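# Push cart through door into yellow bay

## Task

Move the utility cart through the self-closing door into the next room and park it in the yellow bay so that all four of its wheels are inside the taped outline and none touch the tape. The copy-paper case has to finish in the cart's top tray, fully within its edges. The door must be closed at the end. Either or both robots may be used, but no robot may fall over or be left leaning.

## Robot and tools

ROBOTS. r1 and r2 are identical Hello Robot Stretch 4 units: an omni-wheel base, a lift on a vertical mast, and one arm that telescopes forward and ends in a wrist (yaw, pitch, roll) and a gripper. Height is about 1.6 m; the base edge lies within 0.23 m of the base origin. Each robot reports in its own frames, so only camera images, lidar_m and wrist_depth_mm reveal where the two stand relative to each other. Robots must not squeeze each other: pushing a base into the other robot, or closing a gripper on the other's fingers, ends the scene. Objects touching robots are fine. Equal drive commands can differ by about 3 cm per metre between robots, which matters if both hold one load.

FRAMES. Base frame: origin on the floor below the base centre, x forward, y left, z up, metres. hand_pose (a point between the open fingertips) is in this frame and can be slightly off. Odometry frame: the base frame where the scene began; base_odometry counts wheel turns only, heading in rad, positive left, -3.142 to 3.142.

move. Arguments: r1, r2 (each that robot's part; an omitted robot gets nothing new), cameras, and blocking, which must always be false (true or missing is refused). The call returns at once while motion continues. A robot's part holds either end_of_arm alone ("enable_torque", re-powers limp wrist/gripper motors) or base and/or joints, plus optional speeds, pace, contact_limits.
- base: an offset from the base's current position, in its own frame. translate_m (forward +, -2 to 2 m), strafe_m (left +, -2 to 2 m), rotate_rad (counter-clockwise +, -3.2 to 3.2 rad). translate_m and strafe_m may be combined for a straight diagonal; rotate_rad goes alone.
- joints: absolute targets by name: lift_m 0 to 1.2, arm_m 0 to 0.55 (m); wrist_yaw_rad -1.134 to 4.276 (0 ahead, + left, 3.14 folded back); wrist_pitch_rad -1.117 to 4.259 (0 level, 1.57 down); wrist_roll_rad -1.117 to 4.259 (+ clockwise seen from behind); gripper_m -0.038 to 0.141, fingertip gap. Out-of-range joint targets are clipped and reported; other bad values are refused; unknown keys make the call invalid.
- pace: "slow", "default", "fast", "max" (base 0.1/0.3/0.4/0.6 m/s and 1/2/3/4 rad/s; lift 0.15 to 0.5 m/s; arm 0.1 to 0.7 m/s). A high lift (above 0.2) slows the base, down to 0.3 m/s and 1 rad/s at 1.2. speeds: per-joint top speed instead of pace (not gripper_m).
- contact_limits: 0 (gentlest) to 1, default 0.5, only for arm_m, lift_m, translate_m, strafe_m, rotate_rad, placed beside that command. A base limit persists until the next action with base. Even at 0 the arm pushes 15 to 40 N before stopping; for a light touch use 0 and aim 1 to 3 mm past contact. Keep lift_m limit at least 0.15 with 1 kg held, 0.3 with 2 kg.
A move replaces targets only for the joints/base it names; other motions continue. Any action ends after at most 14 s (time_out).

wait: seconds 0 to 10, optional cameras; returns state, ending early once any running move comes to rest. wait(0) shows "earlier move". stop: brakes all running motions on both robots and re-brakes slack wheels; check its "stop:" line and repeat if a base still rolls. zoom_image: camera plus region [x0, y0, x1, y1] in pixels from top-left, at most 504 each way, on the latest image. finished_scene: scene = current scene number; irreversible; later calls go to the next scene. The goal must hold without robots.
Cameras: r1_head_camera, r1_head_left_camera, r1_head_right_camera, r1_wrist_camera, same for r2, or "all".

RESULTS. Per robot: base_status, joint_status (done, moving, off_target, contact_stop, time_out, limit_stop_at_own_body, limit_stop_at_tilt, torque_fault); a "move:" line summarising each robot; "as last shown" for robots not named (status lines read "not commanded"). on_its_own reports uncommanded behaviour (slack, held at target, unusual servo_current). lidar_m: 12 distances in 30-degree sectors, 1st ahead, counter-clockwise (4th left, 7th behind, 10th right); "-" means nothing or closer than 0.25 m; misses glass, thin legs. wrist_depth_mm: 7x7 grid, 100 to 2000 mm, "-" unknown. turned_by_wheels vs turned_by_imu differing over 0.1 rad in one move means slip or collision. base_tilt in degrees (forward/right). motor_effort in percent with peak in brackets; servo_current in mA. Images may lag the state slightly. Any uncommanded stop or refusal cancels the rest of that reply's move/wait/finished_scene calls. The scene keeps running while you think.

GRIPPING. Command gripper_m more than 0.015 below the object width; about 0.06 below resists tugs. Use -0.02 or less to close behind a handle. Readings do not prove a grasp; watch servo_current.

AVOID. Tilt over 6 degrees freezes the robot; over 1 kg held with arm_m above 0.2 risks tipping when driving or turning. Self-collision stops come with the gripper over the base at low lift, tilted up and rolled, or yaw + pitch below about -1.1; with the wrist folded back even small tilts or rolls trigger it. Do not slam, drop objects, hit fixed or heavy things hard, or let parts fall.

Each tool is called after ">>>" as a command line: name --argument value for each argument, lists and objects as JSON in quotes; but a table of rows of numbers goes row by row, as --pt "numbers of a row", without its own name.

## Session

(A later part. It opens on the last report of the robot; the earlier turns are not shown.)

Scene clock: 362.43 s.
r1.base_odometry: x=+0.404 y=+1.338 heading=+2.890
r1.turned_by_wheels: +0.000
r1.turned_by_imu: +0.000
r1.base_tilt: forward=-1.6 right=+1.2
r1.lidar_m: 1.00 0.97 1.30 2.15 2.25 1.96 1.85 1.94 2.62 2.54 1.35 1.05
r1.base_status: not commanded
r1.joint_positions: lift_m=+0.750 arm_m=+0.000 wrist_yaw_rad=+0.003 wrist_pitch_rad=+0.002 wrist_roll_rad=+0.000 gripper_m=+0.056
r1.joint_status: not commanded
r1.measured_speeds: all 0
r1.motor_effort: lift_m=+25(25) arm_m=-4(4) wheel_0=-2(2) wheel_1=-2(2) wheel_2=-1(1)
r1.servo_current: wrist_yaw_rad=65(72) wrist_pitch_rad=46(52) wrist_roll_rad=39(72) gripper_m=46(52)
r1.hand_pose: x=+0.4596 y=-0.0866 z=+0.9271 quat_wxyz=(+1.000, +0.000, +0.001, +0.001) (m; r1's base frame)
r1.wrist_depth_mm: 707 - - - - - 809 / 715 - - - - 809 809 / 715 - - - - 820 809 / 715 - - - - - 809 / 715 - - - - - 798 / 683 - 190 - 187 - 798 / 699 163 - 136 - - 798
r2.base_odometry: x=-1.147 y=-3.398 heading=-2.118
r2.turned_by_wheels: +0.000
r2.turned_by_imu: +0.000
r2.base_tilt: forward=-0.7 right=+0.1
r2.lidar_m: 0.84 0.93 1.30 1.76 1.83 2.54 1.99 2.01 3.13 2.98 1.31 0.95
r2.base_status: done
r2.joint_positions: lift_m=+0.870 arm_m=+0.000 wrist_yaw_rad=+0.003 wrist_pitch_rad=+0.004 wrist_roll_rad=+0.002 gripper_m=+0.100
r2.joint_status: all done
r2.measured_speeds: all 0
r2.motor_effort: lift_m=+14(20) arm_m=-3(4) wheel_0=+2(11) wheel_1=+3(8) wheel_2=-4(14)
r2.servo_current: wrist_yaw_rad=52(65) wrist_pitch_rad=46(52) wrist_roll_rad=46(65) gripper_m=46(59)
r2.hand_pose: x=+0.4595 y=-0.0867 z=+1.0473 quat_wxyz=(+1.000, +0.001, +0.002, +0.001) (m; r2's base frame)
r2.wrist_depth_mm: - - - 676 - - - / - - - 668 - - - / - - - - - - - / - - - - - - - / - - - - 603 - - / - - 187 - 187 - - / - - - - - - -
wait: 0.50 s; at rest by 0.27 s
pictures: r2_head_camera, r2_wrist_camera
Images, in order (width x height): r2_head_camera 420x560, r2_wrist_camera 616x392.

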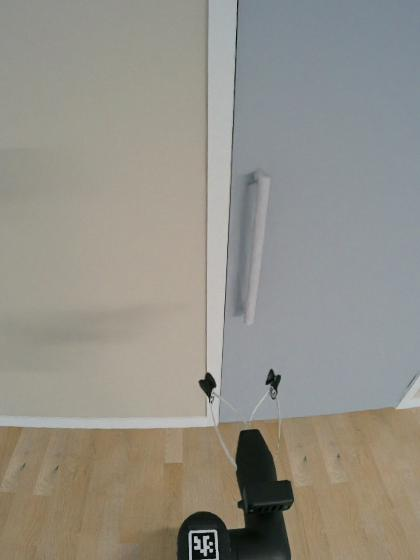

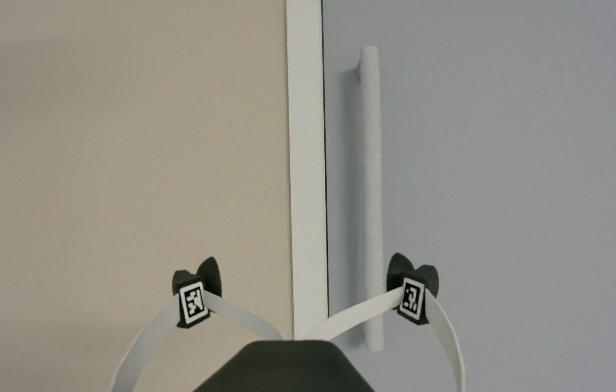

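>>> move --r2 '{"base": {"translate_m": 0.28, "strafe_m": -0.09}, "joints": {"lift_m": 0.88}}' --blocking false

>>> wait --seconds 3

>>> wait --seconds 0.2 --cameras '["r2_wrist_camera"]'

Scene clock: 372.47 s.
move: r2 moving
r1: as last shown
r1.base_tilt: forward=-1.6 right=+1.3
r1.lidar_m: 0.99 0.97 1.28 2.15 2.24 1.94 1.84 1.98 2.63 2.54 1.35 1.06
r1.motor_effort: lift_m=+25(25) arm_m=-4(4) wheel_0=-2(2) wheel_1=-1(2) wheel_2=-1(1)
r1.servo_current: wrist_yaw_rad=46(52) wrist_pitch_rad=33(46) wrist_roll_rad=46(52) gripper_m=33(46)
r1.wrist_depth_mm: 699 - - - - - 809 / 707 - - - - 809 798 / 707 - - - - 820 820 / 715 - - - - - 798 / 715 - - - - - 798 / 683 - 190 - 187 - 798 / 691 164 - 137 - - 788
r2.base_odometry: x=-1.172 y=-3.420 heading=-2.118
r2.turned_by_wheels: +0.000
r2.turned_by_imu: +0.001
r2.base_tilt: forward=-0.7 right=+0.0
r2.lidar_m: 0.78 0.90 1.26 1.76 1.84 2.56 2.01 2.05 3.11 2.96 1.25 0.93
r2.base_status: translate_m moving; strafe_m moving
r2.joint_positions: lift_m=+0.880 arm_m=+0.000 wrist_yaw_rad=+0.003 wrist_pitch_rad=+0.004 wrist_roll_rad=+0.002 gripper_m=+0.100
r2.joint_status: lift_m moving
r2.measured_speeds: translate_m=+0.121 strafe_m=-0.039 rotate_rad=-0.005 lift_m=+0.000 arm_m=+0.000 wrist_yaw_rad=+0.000 wrist_pitch_rad=+0.000 wrist_roll_rad=+0.000
r2.motor_effort: lift_m=+24(24) arm_m=-3(4) wheel_0=+6(12) wheel_1=+4(6) wheel_2=-12(12)
r2.servo_current: wrist_yaw_rad=46(52) wrist_pitch_rad=46(46) wrist_roll_rad=46(59) gripper_m=52(52)
r2.hand_pose: x=+0.4595 y=-0.0867 z=+1.0568 quat_wxyz=(+1.000, +0.001, +0.002, +0.001) (m; r2's base frame)
r2.wrist_depth_mm: - - - - - - - / - - - - 569 - - / - - - - - - - / - - - - - - - / - - - 661 574 - - / - - 187 654 187 - - / - - - - - - -
pictures: none

Scene clock: 374.37 s.
earlier move: r2 done
r1.base_odometry: x=+0.404 y=+1.338 heading=+2.890
r1.turned_by_wheels: +0.000
r1.turned_by_imu: +0.000
r1.base_tilt: forward=-1.6 right=+1.3
r1.lidar_m: 1.00 0.97 1.30 2.15 2.24 1.94 1.85 1.94 2.63 2.54 1.36 1.04
r1.base_status: not commanded
r1.joint_positions: lift_m=+0.750 arm_m=+0.000 wrist_yaw_rad=+0.003 wrist_pitch_rad=+0.002 wrist_roll_rad=+0.000 gripper_m=+0.056
r1.joint_status: not commanded
r1.measured_speeds: all 0
r1.motor_effort: lift_m=+25(25) arm_m=-4(4) wheel_0=-2(2) wheel_1=-1(2) wheel_2=-1(1)
r1.servo_current: wrist_yaw_rad=65(78) wrist_pitch_rad=46(52) wrist_roll_rad=39(65) gripper_m=52(52)
r1.hand_pose: x=+0.4596 y=-0.0866 z=+0.9271 quat_wxyz=(+1.000, +0.000, +0.001, +0.001) (m; r1's base frame)
r1.wrist_depth_mm: 699 - - - - - 798 / 715 - - - - 798 809 / 715 - - - - 809 820 / 723 - - - - - 820 / 715 - - - - - 798 / 691 - 190 - 187 - 788 / 691 163 - 137 - - 788
r2.base_odometry: x=-1.370 y=-3.591 heading=-2.118
r2.turned_by_wheels: +0.000
r2.turned_by_imu: +0.001
r2.base_tilt: forward=-0.7 right=+0.1
r2.lidar_m: 0.56 0.67 0.94 1.83 1.92 2.66 2.25 2.28 3.02 2.51 0.95 0.66
r2.base_status: done
r2.joint_positions: lift_m=+0.880 arm_m=+0.000 wrist_yaw_rad=+0.003 wrist_pitch_rad=+0.004 wrist_roll_rad=+0.002 gripper_m=+0.100
r2.joint_status: all done
r2.measured_speeds: all 0
r2.motor_effort: lift_m=+21(24) arm_m=-3(4) wheel_0=+3(12) wheel_1=+5(7) wheel_2=-3(14)
r2.servo_current: wrist_yaw_rad=52(59) wrist_pitch_rad=46(52) wrist_roll_rad=46(65) gripper_m=52(52)
r2.hand_pose: x=+0.4595 y=-0.0867 z=+1.0568 quat_wxyz=(+1.000, +0.001, +0.002, +0.001) (m; r2's base frame)
r2.wrist_depth_mm: 407 407 389 394 394 394 389 / 407 407 392 399 394 394 392 / 413 413 394 402 402 397 394 / 418 410 397 402 402 399 394 / 421 418 410 329 407 402 397 / 424 418 197 329 191 404 402 / 424 421 404 - - 407 404
wait: 1.90 of 3 s (r2 has come to rest)
pictures: none

Scene clock: 374.57 s.
r1.base_odometry: x=+0.404 y=+1.338 heading=+2.890
r1.turned_by_wheels: +0.000
r1.turned_by_imu: +0.000
r1.base_tilt: forward=-1.6 right=+1.3
r1.lidar_m: 0.99 0.97 1.27 2.17 2.23 1.95 1.84 1.97 2.63 2.53 1.34 1.05
r1.base_status: not commanded
r1.joint_positions: lift_m=+0.750 arm_m=+0.000 wrist_yaw_rad=+0.003 wrist_pitch_rad=+0.002 wrist_roll_rad=+0.000 gripper_m=+0.056
r1.joint_status: not commanded
r1.measured_speeds: all 0
r1.motor_effort: lift_m=+25(25) arm_m=-4(4) wheel_0=-2(2) wheel_1=-2(2) wheel_2=+0(1)
r1.servo_current: wrist_yaw_rad=33(78) wrist_pitch_rad=39(52) wrist_roll_rad=46(65) gripper_m=46(52)
r1.hand_pose: x=+0.4596 y=-0.0866 z=+0.9271 quat_wxyz=(+1.000, +0.000, +0.001, +0.001) (m; r1's base frame)
r1.wrist_depth_mm: 707 - - - - - 820 / 715 - - - - 788 798 / 715 - - - - 798 809 / 715 - - - - - 809 / 715 - - - - - 798 / 691 - 191 - 188 - 788 / 707 163 - 137 - - 788
r2.base_odometry: x=-1.370 y=-3.591 heading=-2.118
r2.turned_by_wheels: +0.000
r2.turned_by_imu: +0.000
r2.base_tilt: forward=-0.7 right=+0.1
r2.lidar_m: 0.55 0.66 0.93 1.83 1.93 2.63 2.24 2.29 3.00 2.52 0.91 0.65
r2.base_status: done
r2.joint_positions: lift_m=+0.880 arm_m=+0.000 wrist_yaw_rad=+0.003 wrist_pitch_rad=+0.004 wrist_roll_rad=+0.002 gripper_m=+0.100
r2.joint_status: all done
r2.measured_speeds: all 0
r2.motor_effort: lift_m=+21(24) arm_m=-3(4) wheel_0=+3(12) wheel_1=+5(7) wheel_2=-3(14)
r2.servo_current: wrist_yaw_rad=52(59) wrist_pitch_rad=46(52) wrist_roll_rad=52(65) gripper_m=46(52)
r2.hand_pose: x=+0.4595 y=-0.0867 z=+1.0568 quat_wxyz=(+1.000, +0.001, +0.002, +0.001) (m; r2's base frame)
r2.wrist_depth_mm: 407 404 389 394 394 392 387 / 407 407 392 399 397 394 394 / 415 410 394 404 402 397 394 / 418 413 399 402 402 399 397 / 413 418 410 327 404 399 397 / 418 418 197 327 191 404 402 / 424 418 402 - - 404 402
wait: 0.20 s; no rest
pictures: r2_wrist_camera
Images, in order (width x height): r2_wrist_camera 616x392.

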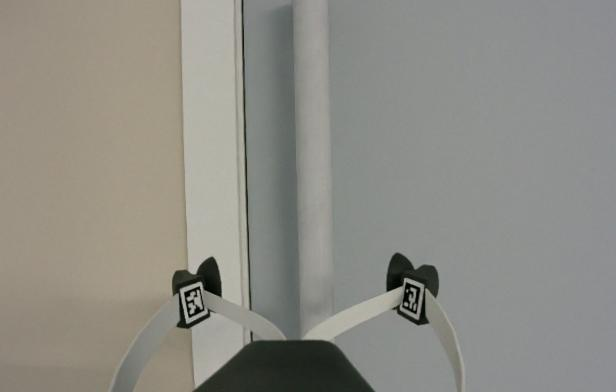

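>>> move --r2 '{"base": {"translate_m": 0.157, "strafe_m": -0.008}, "contact_limits": {"translate_m": 0.2}}' --blocking false

>>> wait --seconds 2

>>> move --r2 '{"joints": {"gripper_m": -0.02}}' --blocking false

>>> wait --seconds 2

>>> wait --seconds 0.5 --cameras '["r2_wrist_camera", "r2_head_camera"]'

Scene clock: 382.33 s.
move: r2 moving
r1: as last shown
r1.base_tilt: forward=-1.6 right=+1.2
r1.lidar_m: 1.00 0.97 1.31 2.15 2.24 1.93 1.86 1.94 2.63 2.56 1.36 1.07
r1.servo_current: wrist_yaw_rad=72(72) wrist_pitch_rad=46(46) wrist_roll_rad=46(59) gripper_m=39(46)
r1.wrist_depth_mm: 699 - - - - - 798 / 707 - - - - 809 809 / 715 - - - - 798 809 / 707 - - - - - 798 / 707 - - - - - 798 / 683 - 190 - 187 - 798 / 699 163 - 137 - - 798
r2.base_odometry: x=-1.387 y=-3.616 heading=-2.117
r2.turned_by_wheels: +0.000
r2.turned_by_imu: +0.001
r2.base_tilt: forward=-0.7 right=+0.1
r2.lidar_m: 0.52 0.61 0.86 1.83 1.92 2.67 2.27 4.14 3.00 2.38 0.87 0.63
r2.base_status: translate_m moving; strafe_m moving
r2.joint_positions: lift_m=+0.880 arm_m=+0.000 wrist_yaw_rad=+0.003 wrist_pitch_rad=+0.004 wrist_roll_rad=+0.002 gripper_m=+0.100
r2.joint_status: not commanded
r2.measured_speeds: translate_m=+0.120 strafe_m=-0.008 rotate_rad=+0.002 lift_m=+0.000 arm_m=+0.000 wrist_yaw_rad=+0.000 wrist_pitch_rad=+0.000 wrist_roll_rad=+0.000
r2.motor_effort: lift_m=+21(21) arm_m=-3(4) wheel_0=+8(11) wheel_1=+7(8) wheel_2=-13(13)
r2.servo_current: wrist_yaw_rad=46(52) wrist_pitch_rad=52(52) wrist_roll_rad=46(59) gripper_m=52(59)
r2.contact_limits: translate_m 0.2
r2.hand_pose: x=+0.4595 y=-0.0867 z=+1.0568 quat_wxyz=(+1.000, +0.001, +0.002, +0.001) (m; r2's base frame)
r2.wrist_depth_mm: 377 375 362 370 368 364 364 / 382 377 364 370 370 368 366 / 382 377 366 375 373 368 366 / 387 382 368 375 377 373 368 / 387 384 370 377 375 373 370 / 389 387 197 301 195 377 375 / 394 389 375 - 379 379 375
pictures: none

Scene clock: 383.70 s.
earlier move: r2 done
r1.base_odometry: x=+0.404 y=+1.338 heading=+2.890
r1.turned_by_wheels: +0.000
r1.turned_by_imu: +0.000
r1.base_tilt: forward=-1.6 right=+1.2
r1.lidar_m: 0.98 0.96 1.28 2.15 2.24 1.95 1.84 1.94 2.62 2.54 1.33 1.04
r1.base_status: not commanded
r1.joint_positions: lift_m=+0.750 arm_m=+0.000 wrist_yaw_rad=+0.003 wrist_pitch_rad=+0.002 wrist_roll_rad=+0.000 gripper_m=+0.056
r1.joint_status: not commanded
r1.measured_speeds: all 0
r1.motor_effort: lift_m=+25(25) arm_m=-4(4) wheel_0=-1(3) wheel_1=-2(2) wheel_2=-1(1)
r1.servo_current: wrist_yaw_rad=65(72) wrist_pitch_rad=39(52) wrist_roll_rad=52(72) gripper_m=39(52)
r1.hand_pose: x=+0.4596 y=-0.0866 z=+0.9271 quat_wxyz=(+1.000, +0.000, +0.001, +0.001) (m; r1's base frame)
r1.wrist_depth_mm: 715 - - - - - 798 / 699 - - - - 820 798 / 715 - - - - 798 809 / 715 - - - - - 809 / 715 - - - - - 798 / 699 - 190 - 187 - 788 / 699 163 - 136 - - 798
r2.base_odometry: x=-1.458 y=-3.720 heading=-2.117
r2.turned_by_wheels: +0.000
r2.turned_by_imu: +0.000
r2.base_tilt: forward=-0.6 right=+0.1
r2.lidar_m: 0.36 0.49 0.66 1.84 1.94 2.65 2.40 4.11 3.01 1.93 0.70 0.48
r2.base_status: done
r2.joint_positions: lift_m=+0.880 arm_m=+0.000 wrist_yaw_rad=+0.003 wrist_pitch_rad=+0.004 wrist_roll_rad=+0.002 gripper_m=+0.100
r2.joint_status: not commanded
r2.measured_speeds: all 0
r2.motor_effort: lift_m=+21(21) arm_m=-3(4) wheel_0=+3(11) wheel_1=+2(8) wheel_2=-2(13)
r2.servo_current: wrist_yaw_rad=52(59) wrist_pitch_rad=46(52) wrist_roll_rad=52(59) gripper_m=46(59)
r2.contact_limits: translate_m 0.2
r2.hand_pose: x=+0.4595 y=-0.0867 z=+1.0568 quat_wxyz=(+1.000, +0.001, +0.002, +0.001) (m; r2's base frame)
r2.wrist_depth_mm: 250 236 248 167 243 240 238 / 252 237 249 179 244 242 240 / 255 239 251 170 246 244 242 / 257 240 252 171 248 246 243 / 258 243 255 172 249 248 245 / 258 243 199 172 197 248 247 / 262 246 256 - 251 250 248
wait: 1.37 of 2 s (r2 has come to rest)
pictures: none

Scene clock: 384.20 s.
move: r2 moving
r1: as last shown
r1.base_tilt: forward=-1.6 right=+1.3
r1.lidar_m: 0.99 0.97 1.30 2.17 2.24 1.95 1.85 1.95 2.64 2.55 1.35 1.05
r1.motor_effort: lift_m=+25(25) arm_m=-4(4) wheel_0=-2(2) wheel_1=-2(2) wheel_2=-1(1)
r1.servo_current: wrist_yaw_rad=52(65) wrist_pitch_rad=33(52) wrist_roll_rad=46(59) gripper_m=33(46)
r1.wrist_depth_mm: 707 - - - - - 809 / 715 - - - - 798 809 / 715 - - - - 809 809 / 723 - - - - - 820 / 715 - - - - - 798 / 683 - 190 - 187 - 798 / 699 164 - 136 - - 788
r2.base_odometry: x=-1.458 y=-3.720 heading=-2.117
r2.turned_by_wheels: +0.000
r2.turned_by_imu: +0.000
r2.base_tilt: forward=-0.6 right=+0.1
r2.lidar_m: 0.41 0.49 0.70 1.84 1.93 2.65 2.41 4.13 3.01 1.91 0.69 0.49
r2.base_status: not commanded
r2.joint_positions: lift_m=+0.880 arm_m=+0.000 wrist_yaw_rad=+0.003 wrist_pitch_rad=+0.004 wrist_roll_rad=+0.002 gripper_m=+0.083
r2.joint_status: gripper_m moving
r2.measured_speeds: all 0
r2.motor_effort: lift_m=+21(21) arm_m=-3(4) wheel_0=+3(4) wheel_1=+2(3) wheel_2=-2(3)
r2.servo_current: wrist_yaw_rad=52(59) wrist_pitch_rad=46(46) wrist_roll_rad=52(65) gripper_m=130(130)
r2.contact_limits: translate_m 0.2
r2.hand_pose: x=+0.4595 y=-0.0867 z=+1.0568 quat_wxyz=(+1.000, +0.001, +0.002, +0.001) (m; r2's base frame)
r2.wrist_depth_mm: 252 236 247 167 243 241 240 / 253 237 249 179 245 242 240 / 254 240 250 170 248 244 242 / 256 242 253 171 247 245 243 / 257 243 254 171 249 246 245 / 259 243 197 172 192 248 246 / 262 245 258 - 252 249 248
pictures: none

Scene clock: 385.63 s.
earlier move: r2 done
r1.base_odometry: x=+0.404 y=+1.338 heading=+2.890
r1.turned_by_wheels: +0.000
r1.turned_by_imu: +0.000
r1.base_tilt: forward=-1.6 right=+1.3
r1.lidar_m: 0.98 0.98 1.29 2.13 2.23 1.95 1.85 1.95 2.63 2.54 1.37 1.04
r1.base_status: not commanded
r1.joint_positions: lift_m=+0.750 arm_m=+0.000 wrist_yaw_rad=+0.003 wrist_pitch_rad=+0.002 wrist_roll_rad=+0.000 gripper_m=+0.056
r1.joint_status: not commanded
r1.measured_speeds: all 0
r1.motor_effort: lift_m=+25(25) arm_m=-4(4) wheel_0=-2(2) wheel_1=-1(2) wheel_2=+0(1)
r1.servo_current: wrist_yaw_rad=52(65) wrist_pitch_rad=39(52) wrist_roll_rad=46(65) gripper_m=46(46)
r1.hand_pose: x=+0.4596 y=-0.0866 z=+0.9271 quat_wxyz=(+1.000, +0.000, +0.001, +0.001) (m; r1's base frame)
r1.wrist_depth_mm: 715 - - - - - 809 / 707 - - - - 809 798 / 707 - - - - 798 798 / 707 - - - - - 809 / 707 - - - - - 798 / 691 - 190 - 187 - 788 / 691 164 - 137 - - 788
r2.base_odometry: x=-1.458 y=-3.721 heading=-2.117
r2.turned_by_wheels: +0.001
r2.turned_by_imu: +0.001
r2.base_tilt: forward=-0.6 right=+0.0
r2.lidar_m: 0.39 0.46 0.70 1.85 1.93 2.63 2.39 4.11 3.02 1.91 0.71 0.49
r2.base_status: not commanded
r2.joint_positions: lift_m=+0.880 arm_m=+0.000 wrist_yaw_rad=+0.005 wrist_pitch_rad=+0.004 wrist_roll_rad=+0.002 gripper_m=-0.018
r2.joint_status: all done
r2.measured_speeds: all 0
r2.motor_effort: lift_m=+21(21) arm_m=-4(4) wheel_0=+2(4) wheel_1=+2(3) wheel_2=+6(6)
r2.servo_current: wrist_yaw_rad=39(59) wrist_pitch_rad=39(52) wrist_roll_rad=46(65) gripper_m=111(163)
r2.contact_limits: translate_m 0.2
r2.hand_pose: x=+0.4597 y=-0.0859 z=+1.0568 quat_wxyz=(+1.000, +0.001, +0.002, +0.003) (m; r2's base frame)
r2.wrist_depth_mm: 251 235 245 163 239 236 235 / 253 236 248 168 241 237 235 / 254 238 248 166 242 239 236 / 255 239 249 169 244 241 238 / 257 241 251 168 245 242 240 / 260 243 188 170 182 244 241 / 260 244 255 - 247 245 243
wait: 1.43 of 2 s (r2 has come to rest)
pictures: none

Scene clock: 386.13 s.
r1.base_odometry: x=+0.404 y=+1.338 heading=+2.890
r1.turned_by_wheels: +0.000
r1.turned_by_imu: +0.000
r1.base_tilt: forward=-1.6 right=+1.3
r1.lidar_m: 0.99 0.97 1.30 2.15 2.23 1.94 1.86 1.94 2.63 2.55 1.36 1.04
r1.base_status: not commanded
r1.joint_positions: lift_m=+0.750 arm_m=+0.000 wrist_yaw_rad=+0.003 wrist_pitch_rad=+0.002 wrist_roll_rad=+0.000 gripper_m=+0.056
r1.joint_status: not commanded
r1.measured_speeds: all 0
r1.motor_effort: lift_m=+25(25) arm_m=-4(4) wheel_0=-2(2) wheel_1=-2(2) wheel_2=+0(1)
r1.servo_current: wrist_yaw_rad=59(65) wrist_pitch_rad=46(52) wrist_roll_rad=39(65) gripper_m=39(46)
r1.hand_pose: x=+0.4596 y=-0.0866 z=+0.9271 quat_wxyz=(+1.000, +0.000, +0.001, +0.001) (m; r1's base frame)
r1.wrist_depth_mm: 715 - - - - - 820 / 715 - - - - 798 809 / 715 - - - - 809 798 / 715 - - - - - 809 / 699 - - - - - 798 / 691 - 190 - 187 - 788 / 699 163 - 137 - - 788
r2.base_odometry: x=-1.458 y=-3.721 heading=-2.117
r2.turned_by_wheels: +0.000
r2.turned_by_imu: +0.000
r2.base_tilt: forward=-0.7 right=+0.1
r2.lidar_m: 0.40 0.50 0.69 1.84 1.95 2.65 2.40 4.12 3.02 1.91 0.65 0.49
r2.base_status: not commanded
r2.joint_positions: lift_m=+0.880 arm_m=+0.000 wrist_yaw_rad=+0.005 wrist_pitch_rad=+0.004 wrist_roll_rad=+0.002 gripper_m=-0.018
r2.joint_status: all done
r2.measured_speeds: all 0
r2.motor_effort: lift_m=+21(21) arm_m=-3(4) wheel_0=+2(4) wheel_1=+2(3) wheel_2=+6(6)
r2.servo_current: wrist_yaw_rad=46(59) wrist_pitch_rad=46(52) wrist_roll_rad=52(65) gripper_m=124(163)
r2.contact_limits: translate_m 0.2
r2.hand_pose: x=+0.4597 y=-0.0859 z=+1.0568 quat_wxyz=(+1.000, +0.001, +0.002, +0.003) (m; r2's base frame)
r2.wrist_depth_mm: 251 235 245 163 238 236 235 / 252 236 247 167 240 239 236 / 254 238 248 165 243 239 237 / 255 239 250 168 244 241 237 / 257 240 252 168 245 242 240 / 259 242 188 170 183 244 240 / 260 244 256 - 249 244 242
wait: 0.50 s; at rest by 0.27 s
pictures: r2_head_camera, r2_wrist_camera
Images, in order (width x height): r2_head_camera 420x560, r2_wrist_camera 616x392.

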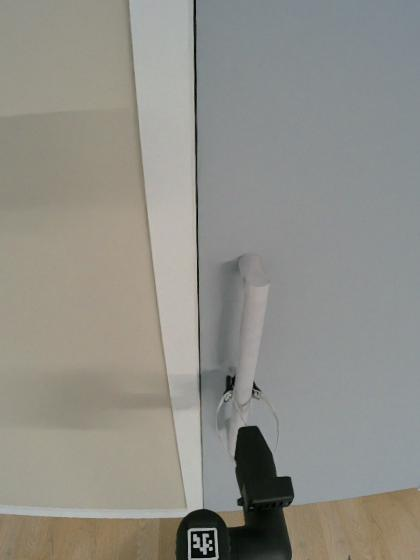

